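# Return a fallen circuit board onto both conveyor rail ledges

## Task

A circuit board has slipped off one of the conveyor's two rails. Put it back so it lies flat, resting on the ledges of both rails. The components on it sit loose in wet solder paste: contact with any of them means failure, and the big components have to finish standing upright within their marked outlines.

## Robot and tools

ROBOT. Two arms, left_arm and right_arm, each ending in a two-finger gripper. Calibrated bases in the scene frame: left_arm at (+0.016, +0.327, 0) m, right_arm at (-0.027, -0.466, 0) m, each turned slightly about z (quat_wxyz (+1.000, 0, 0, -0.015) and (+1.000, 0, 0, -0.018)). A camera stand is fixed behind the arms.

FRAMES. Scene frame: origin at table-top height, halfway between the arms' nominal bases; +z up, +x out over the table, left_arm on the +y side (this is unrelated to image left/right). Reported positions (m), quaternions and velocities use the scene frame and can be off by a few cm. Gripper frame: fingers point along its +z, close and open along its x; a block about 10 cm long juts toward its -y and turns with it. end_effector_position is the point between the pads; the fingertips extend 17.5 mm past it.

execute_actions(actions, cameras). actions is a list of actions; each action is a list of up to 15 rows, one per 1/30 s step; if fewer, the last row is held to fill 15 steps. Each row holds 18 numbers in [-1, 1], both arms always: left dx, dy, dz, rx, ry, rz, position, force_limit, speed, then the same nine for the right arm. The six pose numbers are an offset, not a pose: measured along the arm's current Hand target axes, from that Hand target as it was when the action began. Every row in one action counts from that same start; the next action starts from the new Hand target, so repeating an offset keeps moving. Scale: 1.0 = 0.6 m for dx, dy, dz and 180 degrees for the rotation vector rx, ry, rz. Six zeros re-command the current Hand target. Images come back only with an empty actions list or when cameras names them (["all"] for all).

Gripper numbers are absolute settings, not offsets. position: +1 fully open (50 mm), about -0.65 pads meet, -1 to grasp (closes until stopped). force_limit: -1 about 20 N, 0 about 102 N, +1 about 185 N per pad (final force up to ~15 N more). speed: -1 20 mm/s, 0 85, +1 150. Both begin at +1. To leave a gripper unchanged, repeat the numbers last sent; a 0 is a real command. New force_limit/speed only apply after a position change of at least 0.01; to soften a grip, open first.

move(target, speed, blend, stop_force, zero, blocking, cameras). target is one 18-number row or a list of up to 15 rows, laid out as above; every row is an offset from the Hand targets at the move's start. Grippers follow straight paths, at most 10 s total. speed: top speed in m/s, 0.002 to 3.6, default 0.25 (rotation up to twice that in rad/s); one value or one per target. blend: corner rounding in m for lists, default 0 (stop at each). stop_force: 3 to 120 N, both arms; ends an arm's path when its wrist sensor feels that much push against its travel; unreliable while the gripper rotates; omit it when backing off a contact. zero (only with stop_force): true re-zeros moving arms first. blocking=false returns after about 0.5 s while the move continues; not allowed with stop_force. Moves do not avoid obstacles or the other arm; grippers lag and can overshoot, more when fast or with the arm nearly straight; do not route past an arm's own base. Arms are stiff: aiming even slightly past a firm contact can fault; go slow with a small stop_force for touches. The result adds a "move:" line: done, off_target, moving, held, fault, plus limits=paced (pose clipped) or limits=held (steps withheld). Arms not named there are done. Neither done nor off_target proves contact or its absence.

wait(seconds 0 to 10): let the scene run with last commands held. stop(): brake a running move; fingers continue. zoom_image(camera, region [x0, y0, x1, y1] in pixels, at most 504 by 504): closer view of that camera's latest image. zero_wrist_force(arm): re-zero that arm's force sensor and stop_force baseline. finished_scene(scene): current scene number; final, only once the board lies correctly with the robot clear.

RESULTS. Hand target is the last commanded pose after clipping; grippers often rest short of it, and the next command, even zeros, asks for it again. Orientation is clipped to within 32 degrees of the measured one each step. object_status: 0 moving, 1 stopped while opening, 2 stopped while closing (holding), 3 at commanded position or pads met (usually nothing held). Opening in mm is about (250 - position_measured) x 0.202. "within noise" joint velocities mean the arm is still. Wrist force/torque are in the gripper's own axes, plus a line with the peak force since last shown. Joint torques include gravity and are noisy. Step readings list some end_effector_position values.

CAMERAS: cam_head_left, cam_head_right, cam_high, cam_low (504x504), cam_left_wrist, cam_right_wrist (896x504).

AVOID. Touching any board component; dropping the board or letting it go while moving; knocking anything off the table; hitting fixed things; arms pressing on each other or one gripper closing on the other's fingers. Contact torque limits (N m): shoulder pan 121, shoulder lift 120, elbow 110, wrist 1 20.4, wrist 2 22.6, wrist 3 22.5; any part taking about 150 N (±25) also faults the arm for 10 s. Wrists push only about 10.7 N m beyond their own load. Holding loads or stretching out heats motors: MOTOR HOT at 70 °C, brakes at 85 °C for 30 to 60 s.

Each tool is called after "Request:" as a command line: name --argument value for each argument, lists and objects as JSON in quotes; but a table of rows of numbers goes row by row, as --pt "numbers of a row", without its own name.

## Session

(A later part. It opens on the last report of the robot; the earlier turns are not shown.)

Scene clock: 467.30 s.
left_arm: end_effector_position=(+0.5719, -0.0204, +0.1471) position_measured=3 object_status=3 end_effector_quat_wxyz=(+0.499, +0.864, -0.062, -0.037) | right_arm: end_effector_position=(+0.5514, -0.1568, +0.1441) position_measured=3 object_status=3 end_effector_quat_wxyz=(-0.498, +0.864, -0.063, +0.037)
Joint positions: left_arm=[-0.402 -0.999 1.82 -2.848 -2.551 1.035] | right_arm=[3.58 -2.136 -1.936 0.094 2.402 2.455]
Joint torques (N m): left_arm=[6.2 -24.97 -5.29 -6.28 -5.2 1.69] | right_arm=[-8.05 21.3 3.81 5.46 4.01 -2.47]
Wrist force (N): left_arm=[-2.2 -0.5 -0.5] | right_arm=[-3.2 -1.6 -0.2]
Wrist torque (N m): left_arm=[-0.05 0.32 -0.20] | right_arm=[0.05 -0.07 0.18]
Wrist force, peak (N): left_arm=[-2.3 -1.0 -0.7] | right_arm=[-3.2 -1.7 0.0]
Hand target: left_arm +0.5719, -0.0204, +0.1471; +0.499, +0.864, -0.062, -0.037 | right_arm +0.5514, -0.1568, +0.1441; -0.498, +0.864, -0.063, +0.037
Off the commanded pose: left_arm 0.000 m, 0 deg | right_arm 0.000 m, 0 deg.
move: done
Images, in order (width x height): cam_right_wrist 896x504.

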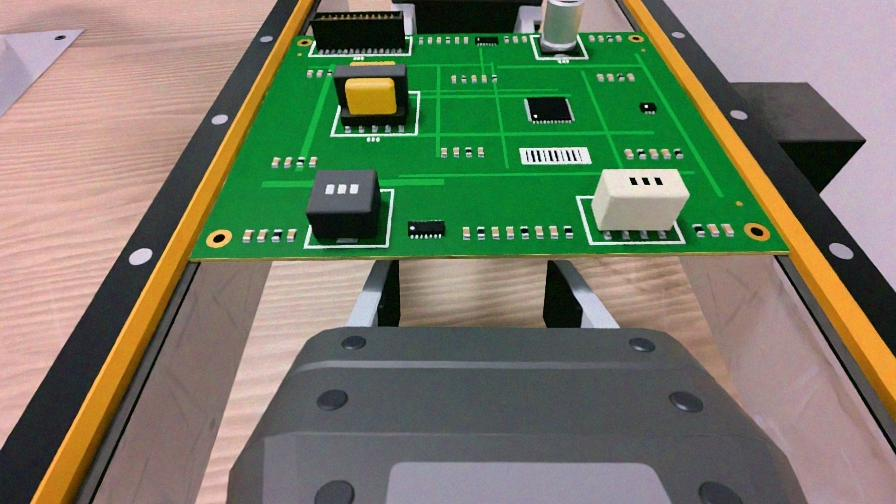

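Request:
move --target '[0,-0.05,-0.0866,0,0,0,1,1,1,0,0.05,-0.0866,0,0,0,1,1,1]' --speed 0.08 --cameras '["cam_right_wrist","cam_left_wrist"]'

Request:
zoom_image --camera "cam_right_wrist" --region '[220, 0, 700, 250]'

Scene clock: 478.70 s.
left_arm: end_effector_position=(+0.5805, +0.0390, +0.1470) position_measured=3 object_status=3 end_effector_quat_wxyz=(+0.499, +0.864, -0.062, -0.037) | right_arm: end_effector_position=(+0.5427, -0.2162, +0.1441) position_measured=3 object_status=3 end_effector_quat_wxyz=(-0.498, +0.864, -0.063, +0.037)
Joint positions: left_arm=[-0.303 -1.033 1.833 -2.684 -2.589 1.206] | right_arm=[3.481 -2.09 -1.995 0.017 2.465 2.336]
Joint torques (N m): left_arm=[4.96 -58 -35.18 -0.5 -5.29 2.65] | right_arm=[-9.76 61.33 3.57 1.16 3.9 -2.34]
Wrist force (N): left_arm=[-2.1 -0.4 -0.4] | right_arm=[-2.8 -1.8 -0.1]
Wrist torque (N m): left_arm=[-0.03 0.28 -0.20] | right_arm=[-0.02 -0.10 0.18]
Wrist force, peak (N): left_arm=[-1.9 -1.8 -2.1] | right_arm=[-3.0 -2.3 0.4]
Hand target: left_arm +0.5805, +0.0390, +0.1470; +0.499, +0.864, -0.062, -0.037 | right_arm +0.5427, -0.2162, +0.1441; -0.498, +0.864, -0.063, +0.037
Off the commanded pose: left_arm 0.000 m, 0 deg | right_arm 0.000 m, 0 deg.
move: done
Images, in order (width x height): cam_left_wrist 896x504, cam_right_wrist 896x504.

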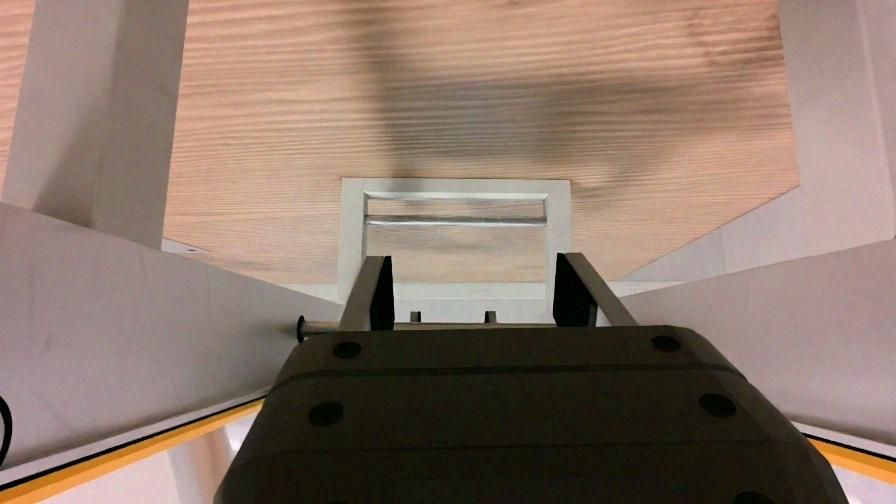

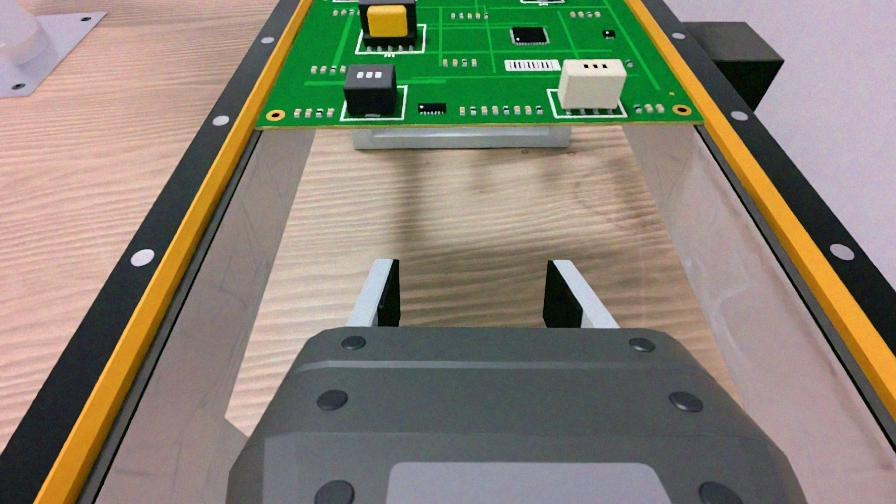

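Scaled by 1.050 from the camera's 896x504 image, which has a finer 1280x720 frame.

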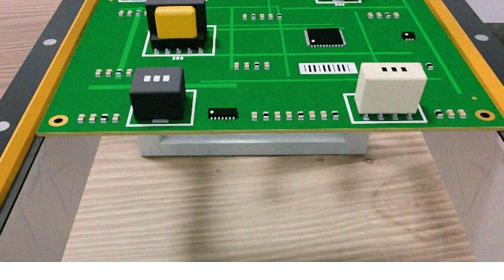

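Seated.

Request:
finished_scene --scene 1

The scene is finished: the task was done.


## Next scene

The same job, from a new start.

Request:
execute_actions --actions '[]'

Request:
zoom_image --camera "cam_high" --region '[170, 150, 370, 380]'

Scene clock: 0.00 s.
left_arm: end_effector_position=(+0.3437, +0.0908, +0.1767) position_measured=3 object_status=3 end_effector_quat_wxyz=(+0.301, +0.385, +0.846, +0.214) | right_arm: end_effector_position=(+0.8187, -0.1389, +0.1925) position_measured=3 object_status=3 end_effector_quat_wxyz=(-0.018, +0.902, +0.413, +0.125)
Joint positions: left_arm=[-1.468 -1.982 2.447 -1.925 -0.821 -2.26] | right_arm=[3.69 -2.513 -0.613 -1.333 1.586 1.226]
Joint velocities: within noise
Joint torques (N m): no reading
Wrist force (N): no reading
Wrist torque (N m): no reading
Wrist force, peak (N): no reading
Hand target: left_arm +0.3437, +0.0908, +0.1767; +0.301, +0.385, +0.846, +0.214 | right_arm +0.8187, -0.1389, +0.1925; -0.018, +0.902, +0.413, +0.125
Tool commands: left_gripper/position=+1.0 left_gripper/force_limit=+1.0 left_gripper/speed=+1.0 right_gripper/position=+1.0 right_gripper/force_limit=+1.0 right_gripper/speed=+1.0

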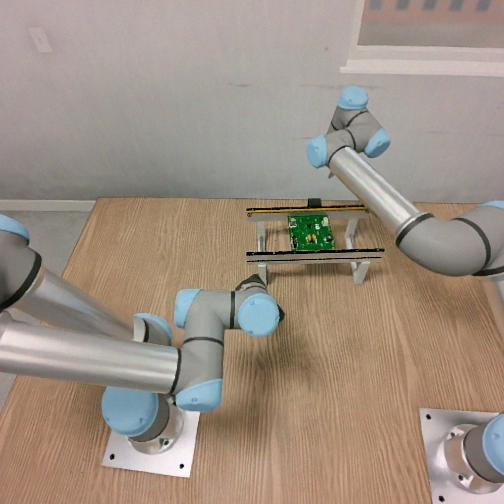

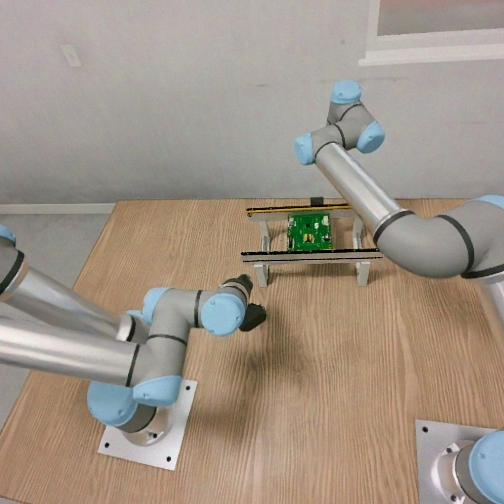

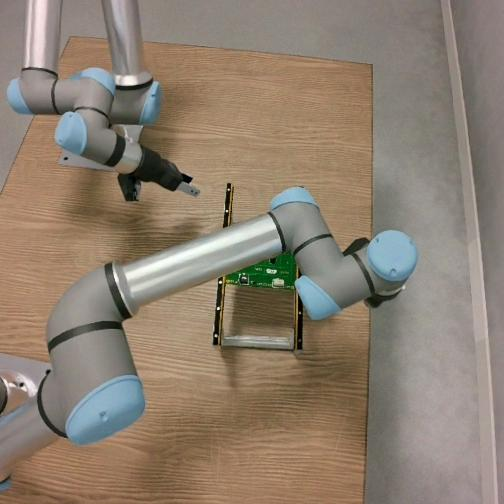

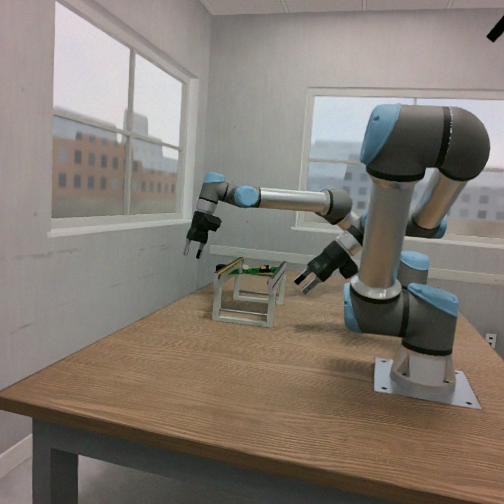

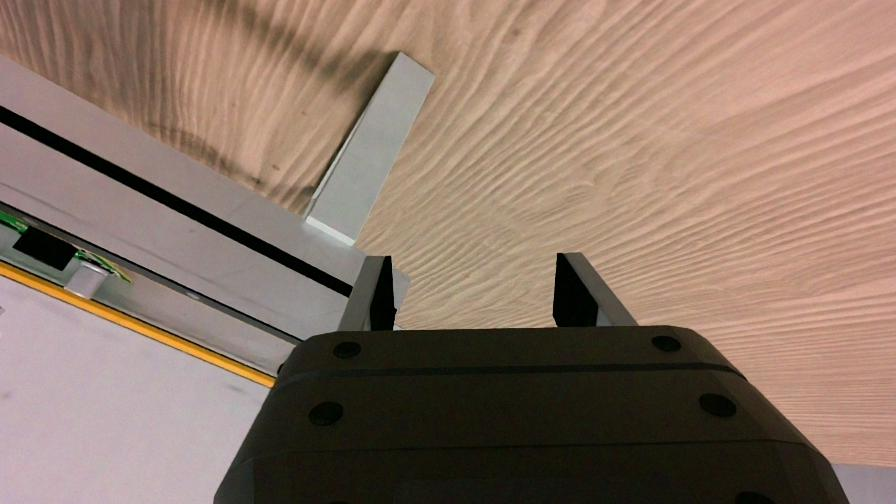

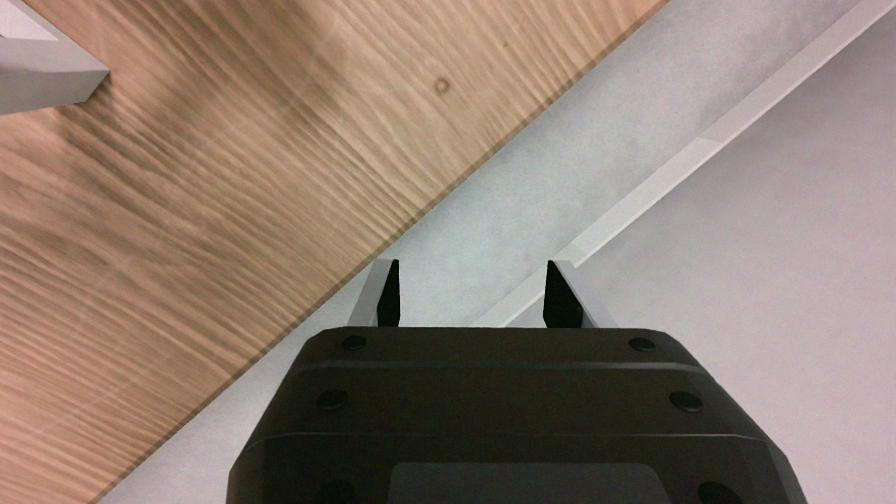

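Scaled by 2.191 from the camera's 504x504 image, which has a finer 720x720 frame.

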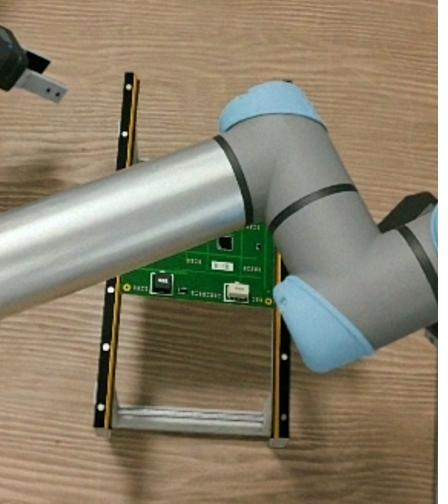

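Request:
move --pt "0 0 0 0 0 0 1 1 1 -0.066 0.062 -0.335 0 0 0 1 1 1" --pt "0 0 0 0 0 0 1 1 1 -0.402 -0.127 -0.398 0.303 0.059 0.274 1 1 1" --pt "0 0 0 0 0 0 1 1 1 -0.421 -0.174 -0.216 0.303 0.059 0.274 1 1 1" --speed 0.4 --blend 0.04 --cameras '["cam_high","cam_right_wrist"]'

Request:
move --pt "0.066 0.285 -0.081 0 0 0 1 1 1 0 0 0 0 0 0 1 1 1" --pt "-0.158 0.279 0.135 0.048 -0.459 0.477 1 1 1 0 0 0 0 0 0 1 1 1" --speed 0.4 --blend 0.04 --cameras '["cam_high","cam_left_wrist","cam_right_wrist"]'

Request:
zoom_image --camera "cam_high" --region '[190, 170, 340, 370]'

Request:
zoom_image --camera "cam_right_wrist" --region '[250, 0, 750, 330]'

Scene clock: 44.80 s.
left_arm: end_effector_position=(+0.3437, +0.0908, +0.1767) position_measured=3 object_status=3 end_effector_quat_wxyz=(+0.301, +0.385, +0.846, +0.214) | right_arm: end_effector_position=(+0.5547, -0.2749, +0.2499) position_measured=3 object_status=3 end_effector_quat_wxyz=(-0.500, +0.866, +0.022, -0.013)
Joint positions: left_arm=[-1.468 -1.982 2.447 -1.925 -0.821 -2.26] | right_arm=[3.349 -1.92 -1.766 -0.822 2.606 1.809]
Joint torques (N m): left_arm=[-0.9 -5.66 -24.61 -2.94 1.61 -0.11] | right_arm=[8.26 19.88 7.97 5.21 -0.7 2.61]
Wrist force (N): left_arm=[0.1 -0.3 0.3] | right_arm=[-1.9 -2.4 1.9]
Wrist torque (N m): left_arm=[-0.04 -0.02 0.01] | right_arm=[0.40 0.15 -0.14]
Wrist force, peak (N): left_arm=[-0.1 -0.2 0.6] | right_arm=[-1.7 0.3 4.8]
Hand target: left_arm +0.3437, +0.0908, +0.1767; +0.301, +0.385, +0.846, +0.214 | right_arm +0.5547, -0.2749, +0.2498; -0.500, +0.866, +0.022, -0.013
Off the commanded pose: left_arm 0.000 m, 0 deg | right_arm 0.000 m, 0 deg.
move: done
Images, in order (width x height): cam_high 504x504, cam_right_wrist 896x504.

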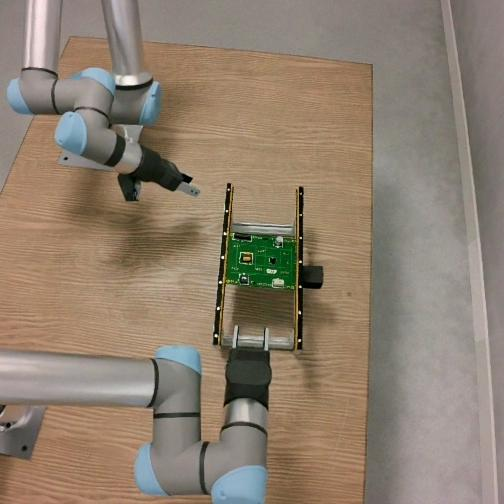

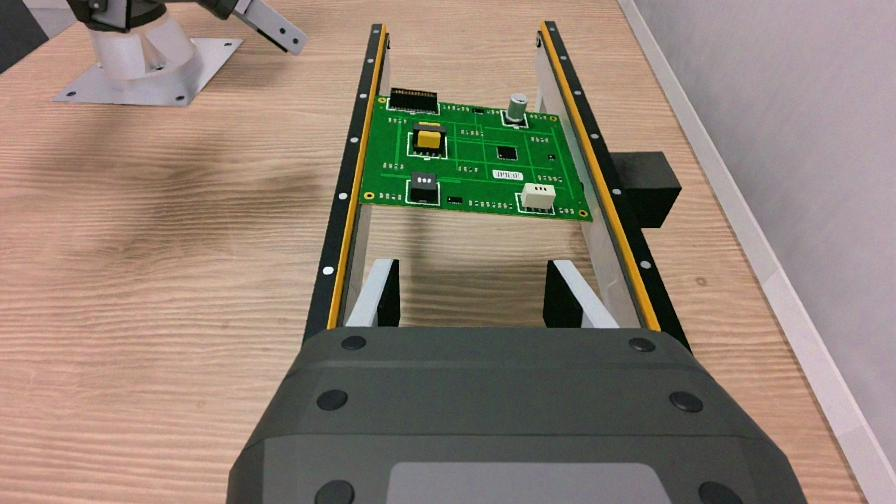

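Scene clock: 48.70 s.
left_arm: end_effector_position=(+0.5352, +0.1301, +0.2499) position_measured=3 object_status=3 end_effector_quat_wxyz=(+0.500, +0.865, +0.021, +0.012) | right_arm: end_effector_position=(+0.5547, -0.2749, +0.2498) position_measured=3 object_status=3 end_effector_quat_wxyz=(-0.500, +0.866, +0.022, -0.013)
Joint positions: left_arm=[-0.18 -1.358 2.015 -2.646 -2.564 1.082] | right_arm=[3.349 -1.92 -1.766 -0.821 2.606 1.809]
Joint torques (N m): left_arm=[-7.24 -13.94 -38.83 -0.37 0.32 2.45] | right_arm=[8.51 20.84 7.58 5.15 -0.67 2.54]
Wrist force (N): left_arm=[-1.6 -1.1 -0.5] | right_arm=[-1.6 -2.8 2.2]
Wrist torque (N m): left_arm=[-0.09 0.18 -0.09] | right_arm=[0.33 0.10 -0.14]
Wrist force, peak (N): left_arm=[-2.0 -6.3 -1.5] | right_arm=[-1.9 -2.8 2.6]
Hand target: left_arm +0.5352, +0.1301, +0.2498; +0.500, +0.865, +0.021, +0.012 | right_arm +0.5547, -0.2749, +0.2498; -0.500, +0.866, +0.022, -0.013
Off the commanded pose: left_arm 0.000 m, 0 deg | right_arm 0.000 m, 0 deg.
move: done
Images, in order (width x height): cam_high 504x504, cam_left_wrist 896x504, cam_right_wrist 896x504.

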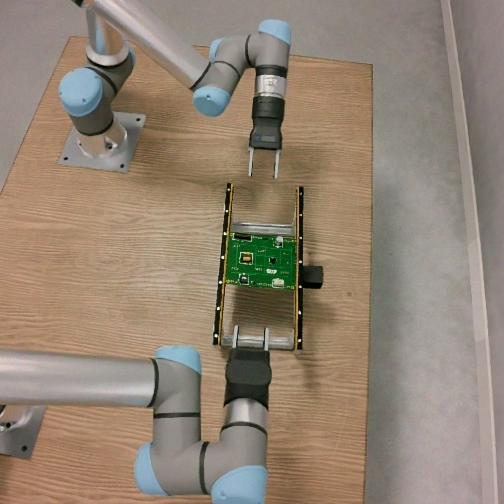

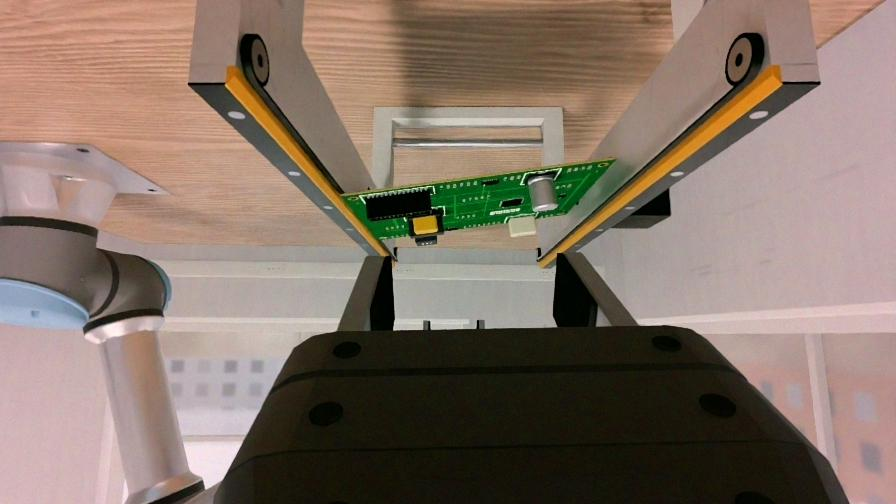

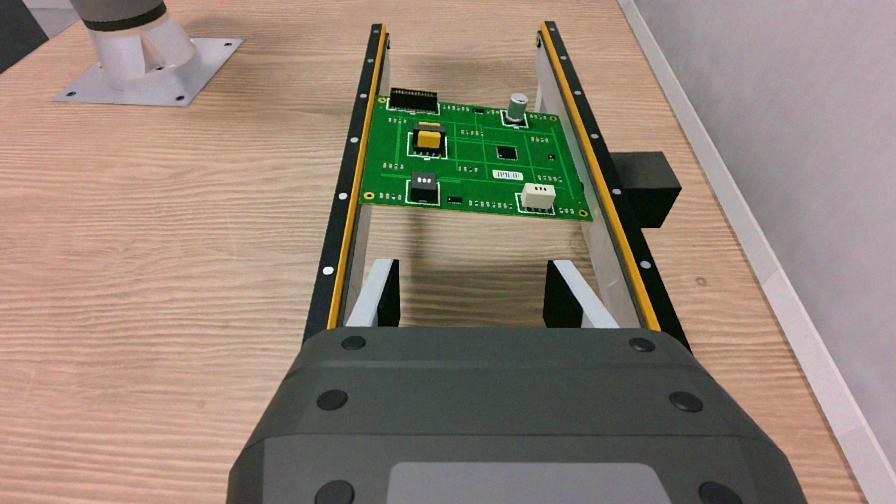

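Scaled by 2.520 from the camera's 504x504 image, which has a finer 720x720 frame.

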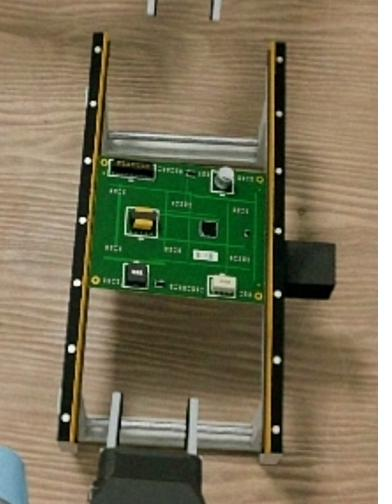

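Scaled by 1.008 from the camera's 896x504 image, which has a finer 1280x720 frame.

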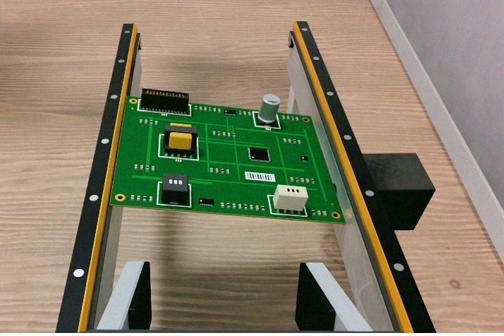

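Request:
move --pt "0.0168 -0.0843 0.22 0 -0.0189 -0.0404 1 1 1 0.0225 0.0863 0.2163 0 -0.0256 0.0365 1 1 1" --pt "0.0177 -0.0468 0.285 0 -0.0189 -0.0404 1 1 1 0.0216 0.0488 0.2813 0 -0.0256 0.0365 1 1 1" --speed '[0.15,0.04]' --cameras '["cam_high","cam_left_wrist","cam_right_wrist"]'

Request:
zoom_image --camera "cam_high" --region '[190, 170, 340, 370]'

Scene clock: 88.10 s.
left_arm: end_effector_position=(+0.5524, -0.0034, +0.1402) position_measured=3 object_status=3 end_effector_quat_wxyz=(+0.501, +0.862, +0.061, -0.045) | right_arm: end_effector_position=(+0.5609, -0.1429, +0.1401) position_measured=3 object_status=3 end_effector_quat_wxyz=(-0.497, +0.864, -0.008, -0.076)
Joint positions: left_arm=[-0.406 -1.026 1.961 -3.123 -2.489 0.68] | right_arm=[3.552 -2.186 -1.746 -0.396 2.58 2.177]
Joint torques (N m): left_arm=[-7.26 -21.01 -33.23 -6.45 0.63 -2.02] | right_arm=[7.84 25.13 32.81 5.01 -0.71 2.48]
Wrist force (N): left_arm=[-0.7 -0.8 -0.6] | right_arm=[-2.0 -2.4 1.9]
Wrist torque (N m): left_arm=[-0.08 0.06 0.12] | right_arm=[0.35 0.06 -0.10]
Wrist force, peak (N): left_arm=[-0.4 -2.4 -4.0] | right_arm=[-2.3 -2.7 2.5]
Hand target: left_arm +0.5524, -0.0034, +0.1402; +0.501, +0.862, +0.061, -0.045 | right_arm +0.5609, -0.1429, +0.1401; -0.497, +0.864, -0.008, -0.076
Off the commanded pose: left_arm 0.000 m, 0 deg | right_arm 0.000 m, 0 deg.
move: done
Images, in order (width x height): cam_high 504x504, cam_left_wrist 896x504, cam_right_wrist 896x504.

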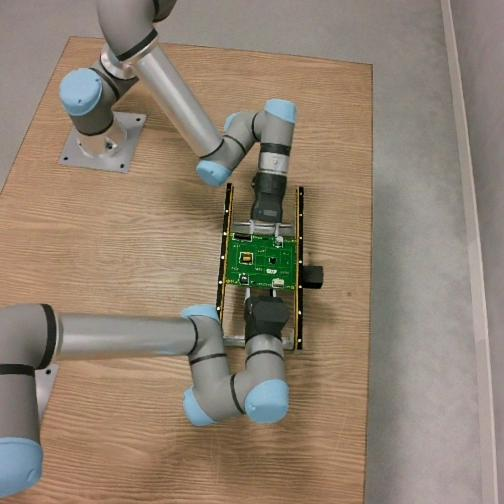

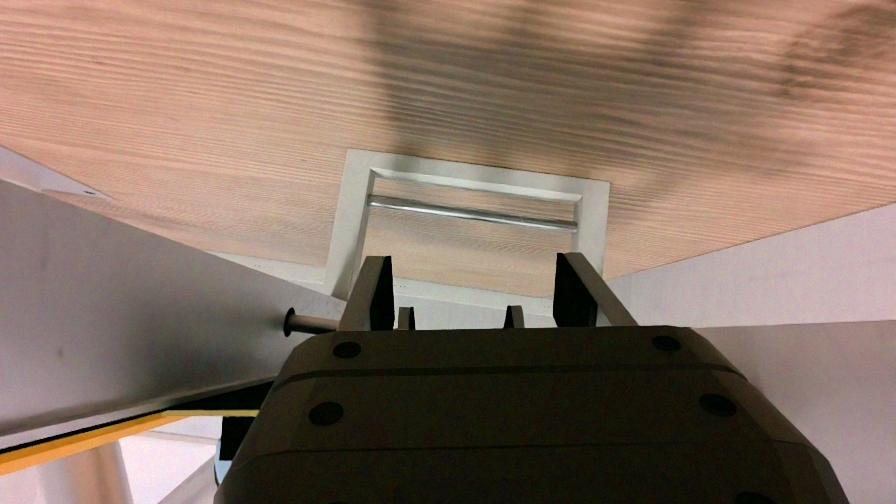

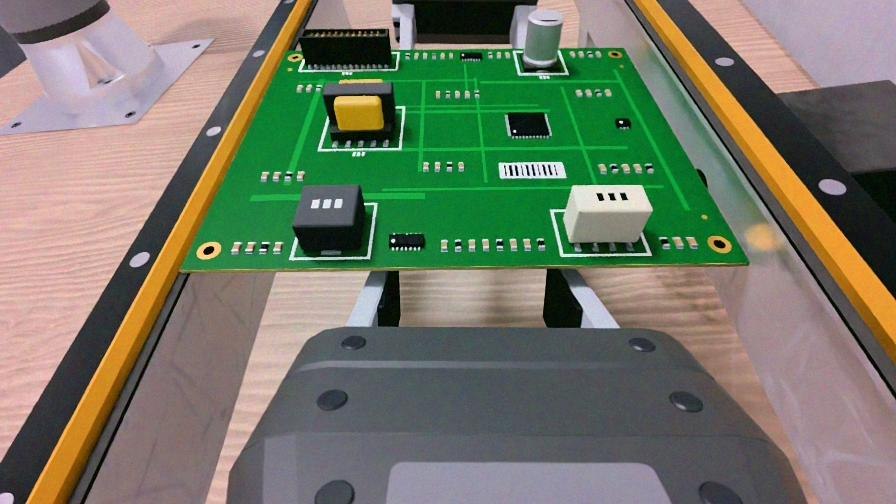

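Scaled by 2.520 from the camera's 504x504 image, which has a finer 720x720 frame.

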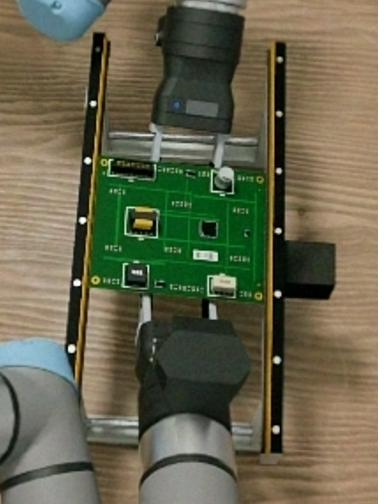

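Request:
move --target '[-0.0045,0.0279,-0.0161,0,-0.0111,-0.0192,1,1,1,-0.0038,-0.0236,-0.0136,0,-0.0111,0.0192,1,1,1]' --speed 0.03 --cameras '["cam_left_wrist","cam_right_wrist"]'

Scene clock: 107.50 s.
left_arm: end_effector_position=(+0.5524, -0.0034, +0.1597) position_measured=3 object_status=3 end_effector_quat_wxyz=(+0.500, +0.859, +0.078, -0.075) | right_arm: end_effector_position=(+0.5610, -0.1429, +0.1566) position_measured=3 object_status=3 end_effector_quat_wxyz=(-0.495, +0.862, -0.025, -0.106)
Joint positions: left_arm=[-0.398 -1.059 1.934 -3.018 -2.521 0.66] | right_arm=[3.548 -2.164 -1.714 -0.511 2.601 2.184]
Joint torques (N m): left_arm=[6.24 -55.95 -35.2 -0.03 -5.12 -2.16] | right_arm=[-7.35 71.79 34.38 1.07 5.12 -1.07]
Wrist force (N): left_arm=[-0.3 -1.6 -0.9] | right_arm=[-2.0 -1.5 1.5]
Wrist torque (N m): left_arm=[-0.08 0.01 0.13] | right_arm=[0.34 0.02 -0.07]
Wrist force, peak (N): left_arm=[-0.4 -1.8 -1.0] | right_arm=[-2.2 -2.7 2.6]
Hand target: left_arm +0.5524, -0.0034, +0.1597; +0.500, +0.859, +0.078, -0.075 | right_arm +0.5610, -0.1429, +0.1566; -0.495, +0.862, -0.025, -0.106
Off the commanded pose: left_arm 0.000 m, 0 deg | right_arm 0.000 m, 0 deg.
move: done
Images, in order (width x height): cam_left_wrist 896x504, cam_right_wrist 896x504.

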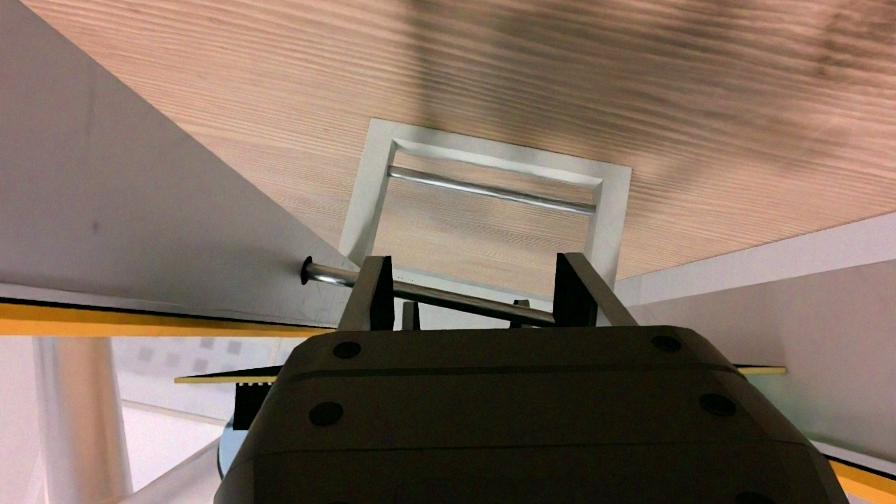

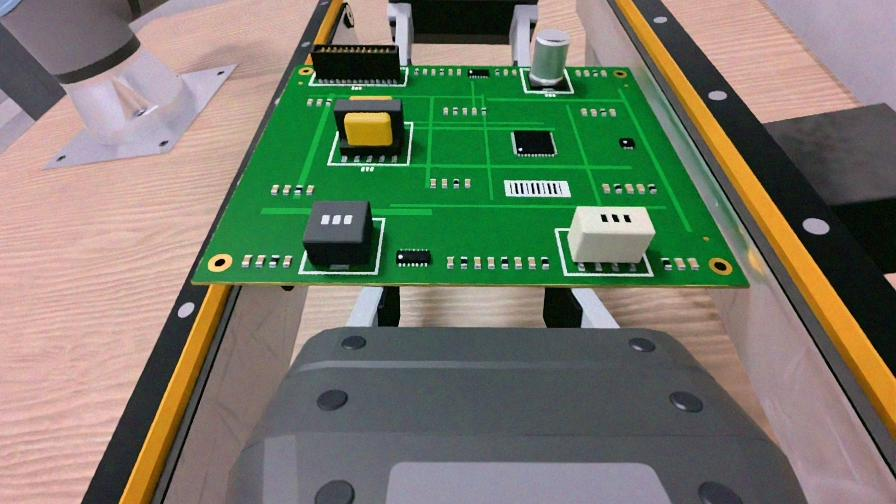

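Request:
move --pt "-0.0173 0.0012 -0.0007 0 0 0 1 1 1 -0.0173 -0.0012 -0.0007 0 0 0 1 1 1" --pt "-0.0260 0.0364 -0.0210 0 0 0 1 1 1 -0.0260 -0.0364 -0.0210 0 0 0 1 1 1" --pt "-0.0295 0.0505 -0.0291 0 0.0333 0.0577 1 1 1 -0.0295 -0.0505 -0.0291 0 0.0333 -0.0577 1 1 1" --speed '[0.03,0.04,0.05]' --blend 0.003 --cameras '["cam_left_wrist","cam_right_wrist"]'

Request:
zoom_image --camera "cam_right_wrist" --region '[170, 260, 370, 460]'

Request:
zoom_image --camera "cam_right_wrist" --region '[630, 260, 830, 460]'

Request:
zoom_image --camera "cam_right_wrist" --region '[260, 0, 660, 160]'

Scene clock: 120.33 s.
left_arm: end_effector_position=(+0.5424, -0.0040, +0.1976) position_measured=3 object_status=3 end_effector_quat_wxyz=(+0.500, +0.866, +0.026, +0.015) | right_arm: end_effector_position=(+0.5510, -0.1435, +0.1945) position_measured=3 object_status=3 end_effector_quat_wxyz=(-0.500, +0.865, +0.027, -0.016)
Joint positions: left_arm=[-0.432 -1.164 2 -3.12 -2.42 0.714] | right_arm=[3.567 -2.072 -1.794 -0.338 2.534 2.167]
Joint torques (N m): left_arm=[-8.01 -51.59 -3.14 -6.66 1.1 2.1] | right_arm=[9.04 68.15 6.97 5.17 -0.84 -2.24]
Wrist force (N): left_arm=[-1.2 -1.9 -0.4] | right_arm=[-1.2 -1.5 2.5]
Wrist torque (N m): left_arm=[-0.13 0.10 -0.08] | right_arm=[0.41 -0.01 -0.06]
Wrist force, peak (N): left_arm=[-1.2 -2.0 -0.8] | right_arm=[-2.0 -2.3 2.4]
Hand target: left_arm +0.5424, -0.0040, +0.1976; +0.500, +0.866, +0.026, +0.015 | right_arm +0.5510, -0.1435, +0.1945; -0.500, +0.865, +0.027, -0.016
Off the commanded pose: left_arm 0.000 m, 0 deg | right_arm 0.000 m, 0 deg.
move: done
Images, in order (width x height): cam_left_wrist 896x504, cam_right_wrist 896x504.

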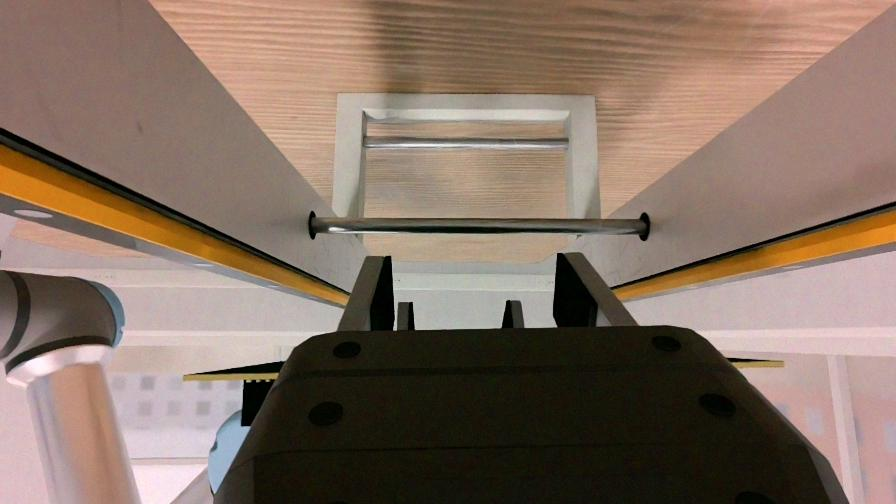

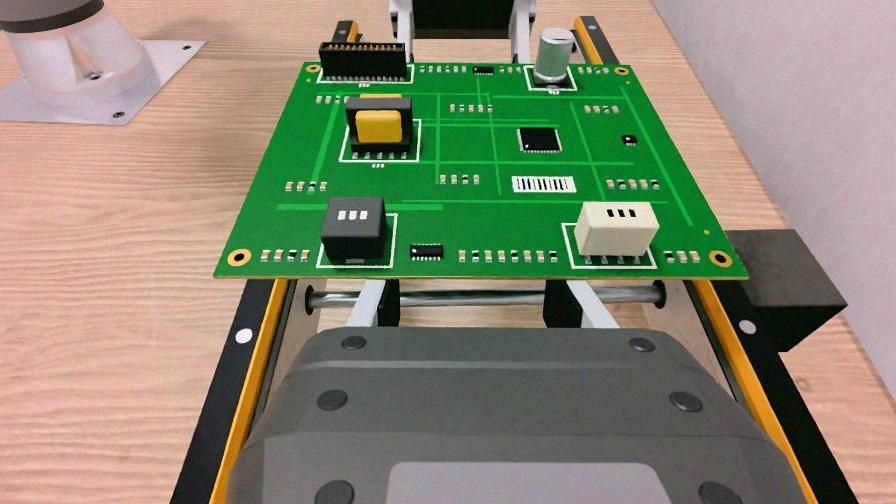

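Scaled by 2.520 from the camera's 896x504 image, which has a finer 1280x720 frame.

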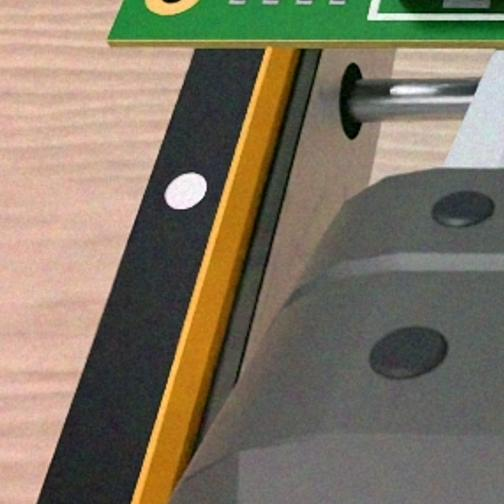

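Scaled by 2.520 from the camera's 896x504 image, which has a finer 1280x720 frame.

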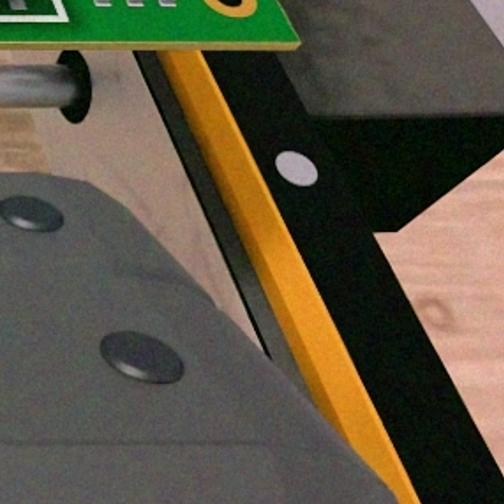

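Scaled by 1.260 from the camera's 896x504 image, which has a finer 1280x720 frame.

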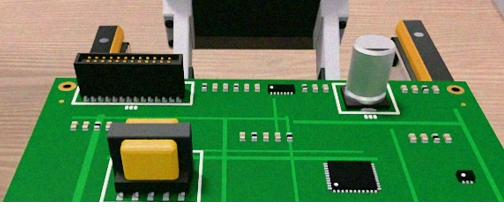

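Request:
move --pt "0.0147 0 0 0 0 0 1 1 1 0.0147 0 0 0 0 0 1 1 1" --pt "0.0147 -0.0512 0.0296 0 0 0 1 1 1 0.0147 0.0512 0.0296 0 0 0 1 1 1" --speed 0.04 --blend 0.002 --cameras '["cam_right_wrist"]'

Request:
zoom_image --camera "cam_right_wrist" --region '[170, 230, 370, 430]'

Request:
zoom_image --camera "cam_right_wrist" --region '[630, 230, 830, 430]'

Request:
zoom_image --camera "cam_right_wrist" --region '[260, 0, 660, 160]'

Scene clock: 134.03 s.
left_arm: end_effector_position=(+0.5512, -0.0035, +0.1621) position_measured=3 object_status=3 end_effector_quat_wxyz=(+0.500, +0.866, +0.026, +0.015) | right_arm: end_effector_position=(+0.5598, -0.1429, +0.1591) position_measured=3 object_status=3 end_effector_quat_wxyz=(-0.500, +0.865, +0.027, -0.016)
Joint positions: left_arm=[-0.423 -1.081 1.995 -3.191 -2.425 0.724] | right_arm=[3.562 -2.145 -1.788 -0.277 2.536 2.16]
Joint torques (N m): left_arm=[0.51 -20.28 -1.74 -6.81 -3.81 -1.66] | right_arm=[5.71 24.68 5.66 5.06 3.12 2.23]
Wrist force (N): left_arm=[-1.7 -1.1 -0.3] | right_arm=[-1.2 -2.4 2.4]
Wrist torque (N m): left_arm=[-0.08 0.18 -0.09] | right_arm=[0.41 -0.02 -0.03]
Wrist force, peak (N): left_arm=[-1.6 -2.4 -0.6] | right_arm=[-1.9 -2.2 2.5]
Hand target: left_arm +0.5512, -0.0035, +0.1621; +0.500, +0.866, +0.026, +0.015 | right_arm +0.5597, -0.1429, +0.1590; -0.500, +0.865, +0.027, -0.016
Off the commanded pose: left_arm 0.000 m, 0 deg | right_arm 0.000 m, 0 deg.
move: done
Images, in order (width x height): cam_right_wrist 896x504.

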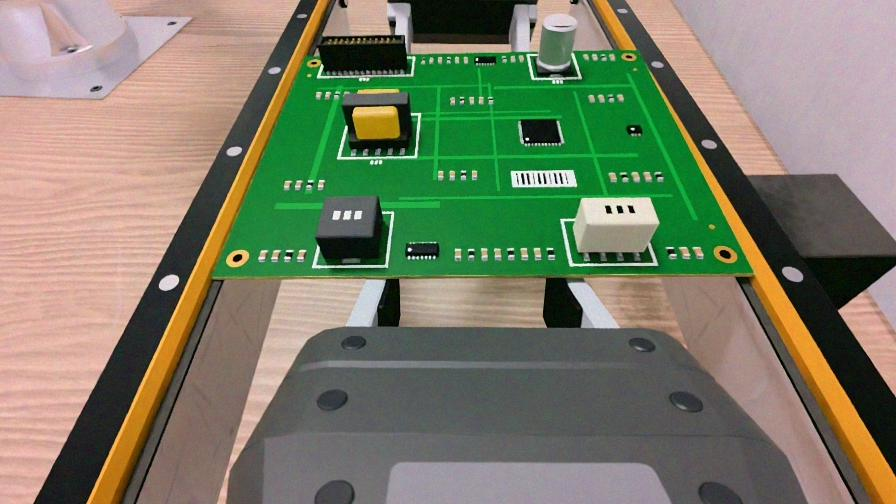

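Scaled by 2.520 from the camera's 896x504 image, which has a finer 1280x720 frame.

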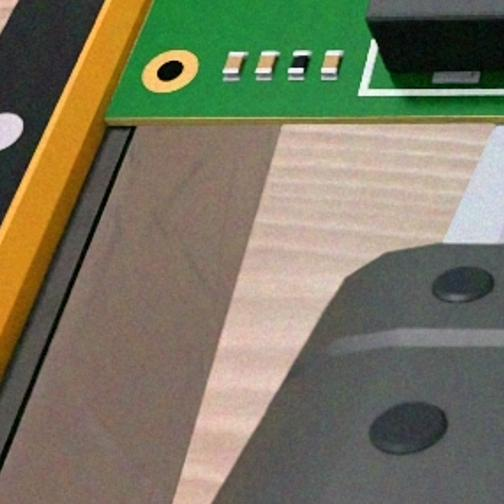

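Scaled by 2.520 from the camera's 896x504 image, which has a finer 1280x720 frame.

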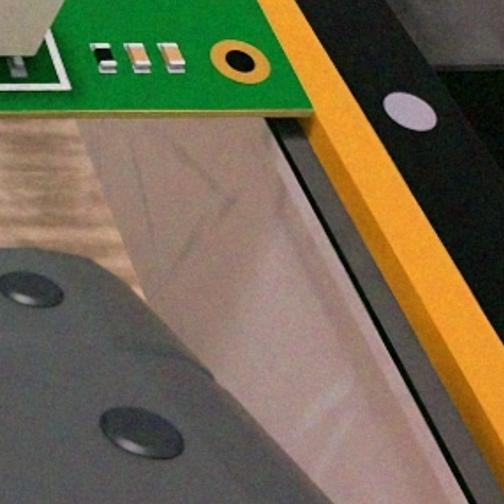

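Scaled by 1.260 from the camera's 896x504 image, which has a finer 1280x720 frame.

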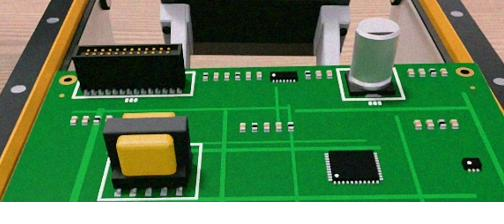

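Request:
move --target '[0,-0.0216,0.0125,0,0,0,1,1,1,0,0.0216,0.0125,0,0,0,1,1,1]' --speed 0.025 --cameras '["cam_right_wrist","cam_left_wrist"]'

Request:
zoom_image --camera "cam_right_wrist" --region '[150, 130, 350, 330]'

Request:
zoom_image --camera "cam_right_wrist" --region '[650, 130, 850, 330]'

Request:
zoom_image --camera "cam_right_wrist" --region '[260, 0, 660, 160]'

Scene clock: 141.80 s.
left_arm: end_effector_position=(+0.5512, -0.0035, +0.1472) position_measured=3 object_status=3 end_effector_quat_wxyz=(+0.500, +0.866, +0.026, +0.015) | right_arm: end_effector_position=(+0.5597, -0.1429, +0.1441) position_measured=3 object_status=3 end_effector_quat_wxyz=(-0.500, +0.865, +0.027, -0.016)
Joint positions: left_arm=[-0.423 -1.05 2 -3.228 -2.425 0.724] | right_arm=[3.562 -2.171 -1.794 -0.245 2.536 2.16]
Joint torques (N m): left_arm=[-7.81 -20.44 -1.83 -6.89 0.84 0.49] | right_arm=[5.99 25.34 5.29 5.25 0.01 0.79]
Wrist force (N): left_arm=[-1.4 -1.0 -0.6] | right_arm=[-1.4 -2.4 2.4]
Wrist torque (N m): left_arm=[-0.09 0.14 -0.09] | right_arm=[0.42 0.04 -0.06]
Wrist force, peak (N): left_arm=[-1.8 -2.1 -0.3] | right_arm=[-1.9 -2.4 2.5]
Hand target: left_arm +0.5512, -0.0035, +0.1471; +0.500, +0.866, +0.026, +0.015 | right_arm +0.5597, -0.1429, +0.1441; -0.500, +0.865, +0.027, -0.016
Off the commanded pose: left_arm 0.000 m, 0 deg | right_arm 0.000 m, 0 deg.
move: done
Images, in order (width x height): cam_left_wrist 896x504, cam_right_wrist 896x504.

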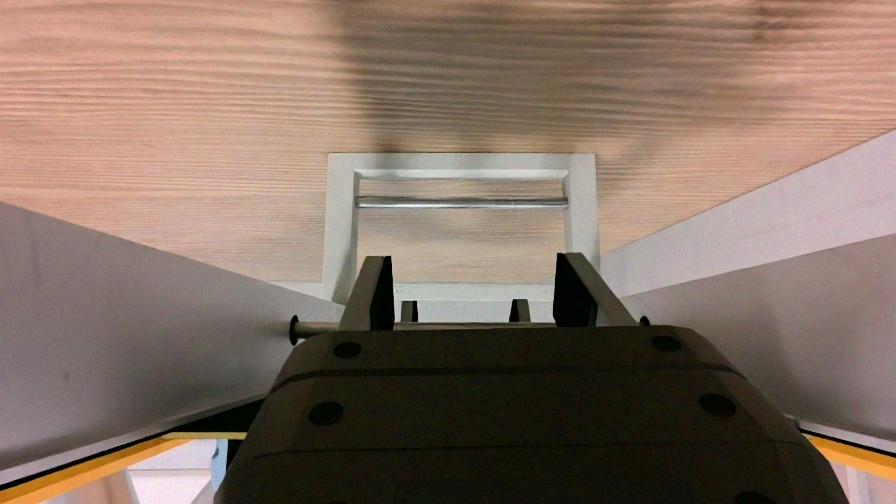

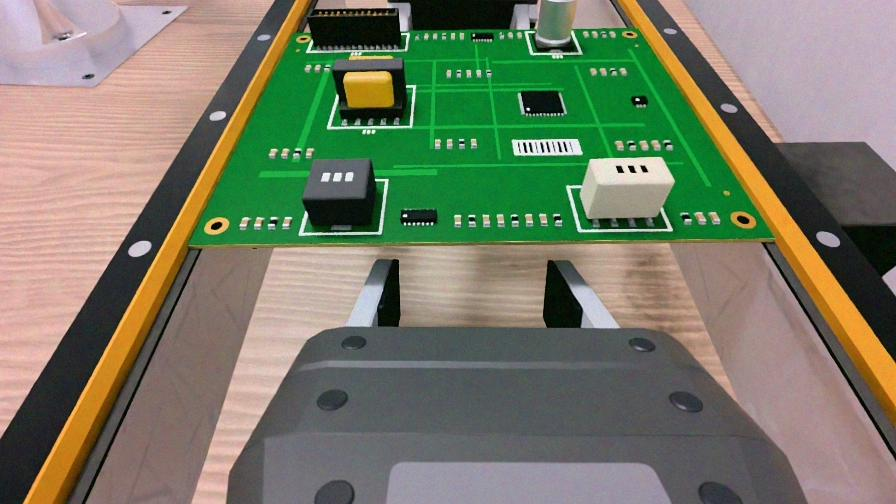

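Scaled by 2.520 from the camera's 896x504 image, which has a finer 1280x720 frame.

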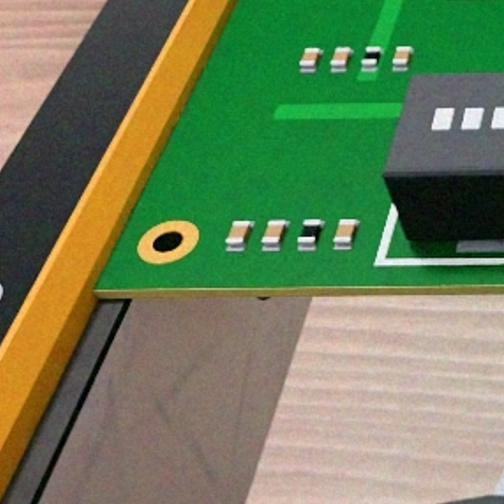

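Scaled by 2.520 from the camera's 896x504 image, which has a finer 1280x720 frame.

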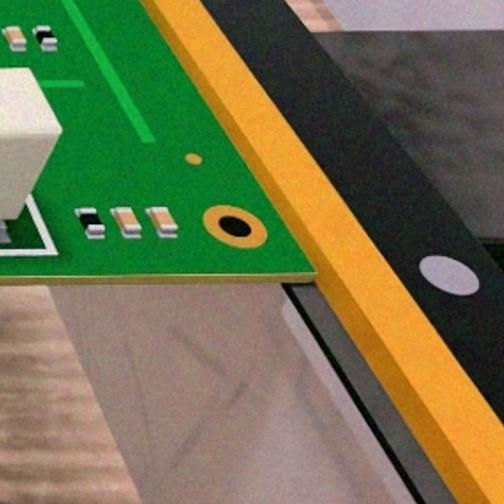

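Scaled by 1.260 from the camera's 896x504 image, which has a finer 1280x720 frame.

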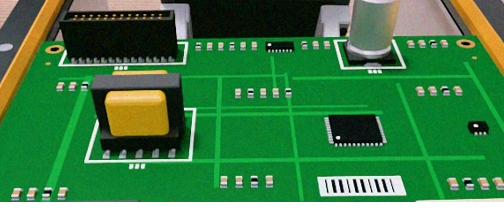

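Seated. Retreat.

Request:
move --target '[0,-0.05,-0.0866,0,0,0,1,1,1,0,0.05,-0.0866,0,0,0,1,1,1]' --speed 0.08 --cameras '["cam_right_wrist"]'

Scene clock: 147.43 s.
left_arm: end_effector_position=(+0.5475, +0.0563, +0.1471) position_measured=3 object_status=3 end_effector_quat_wxyz=(+0.500, +0.866, +0.026, +0.015) | right_arm: end_effector_position=(+0.5634, -0.2027, +0.1439) position_measured=3 object_status=3 end_effector_quat_wxyz=(-0.500, +0.865, +0.027, -0.016)
Joint positions: left_arm=[-0.318 -1.096 2.052 -3.131 -2.489 0.856] | right_arm=[3.465 -2.136 -1.817 -0.392 2.577 2]
Joint torques (N m): left_arm=[4.62 -53.97 -0.42 -0.27 -4.7 2.14] | right_arm=[-8.91 68.1 20.83 1.1 4.61 -2.2]
Wrist force (N): left_arm=[-1.3 -0.9 -0.9] | right_arm=[-1.6 -2.5 2.2]
Wrist torque (N m): left_arm=[-0.09 0.15 -0.10] | right_arm=[0.36 0.07 -0.03]
Wrist force, peak (N): left_arm=[-0.4 -2.6 -2.9] | right_arm=[-2.2 -3.5 4.8]
Hand target: left_arm +0.5475, +0.0563, +0.1471; +0.500, +0.866, +0.026, +0.015 | right_arm +0.5635, -0.2027, +0.1440; -0.500, +0.865, +0.027, -0.016
Off the commanded pose: left_arm 0.000 m, 0 deg | right_arm 0.000 m, 0 deg.
move: done
Images, in order (width x height): cam_right_wrist 896x504.

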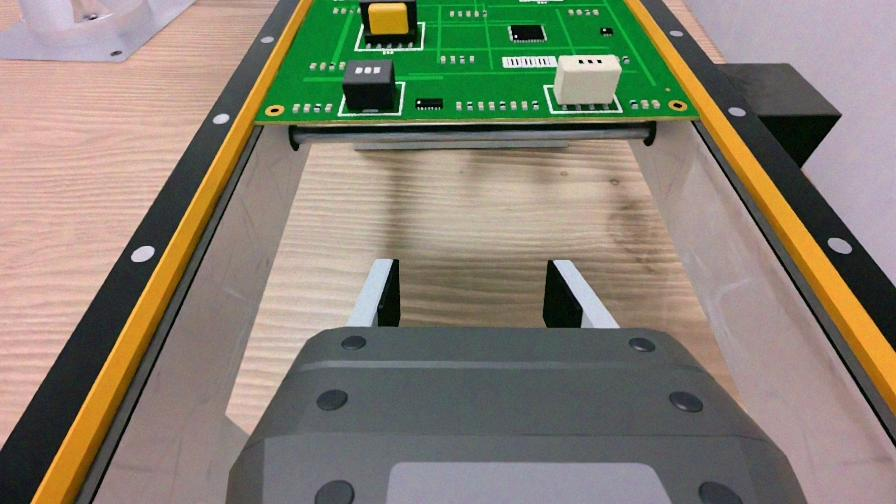

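Request:
finished_scene --scene 2

The scene is finished: the task was done.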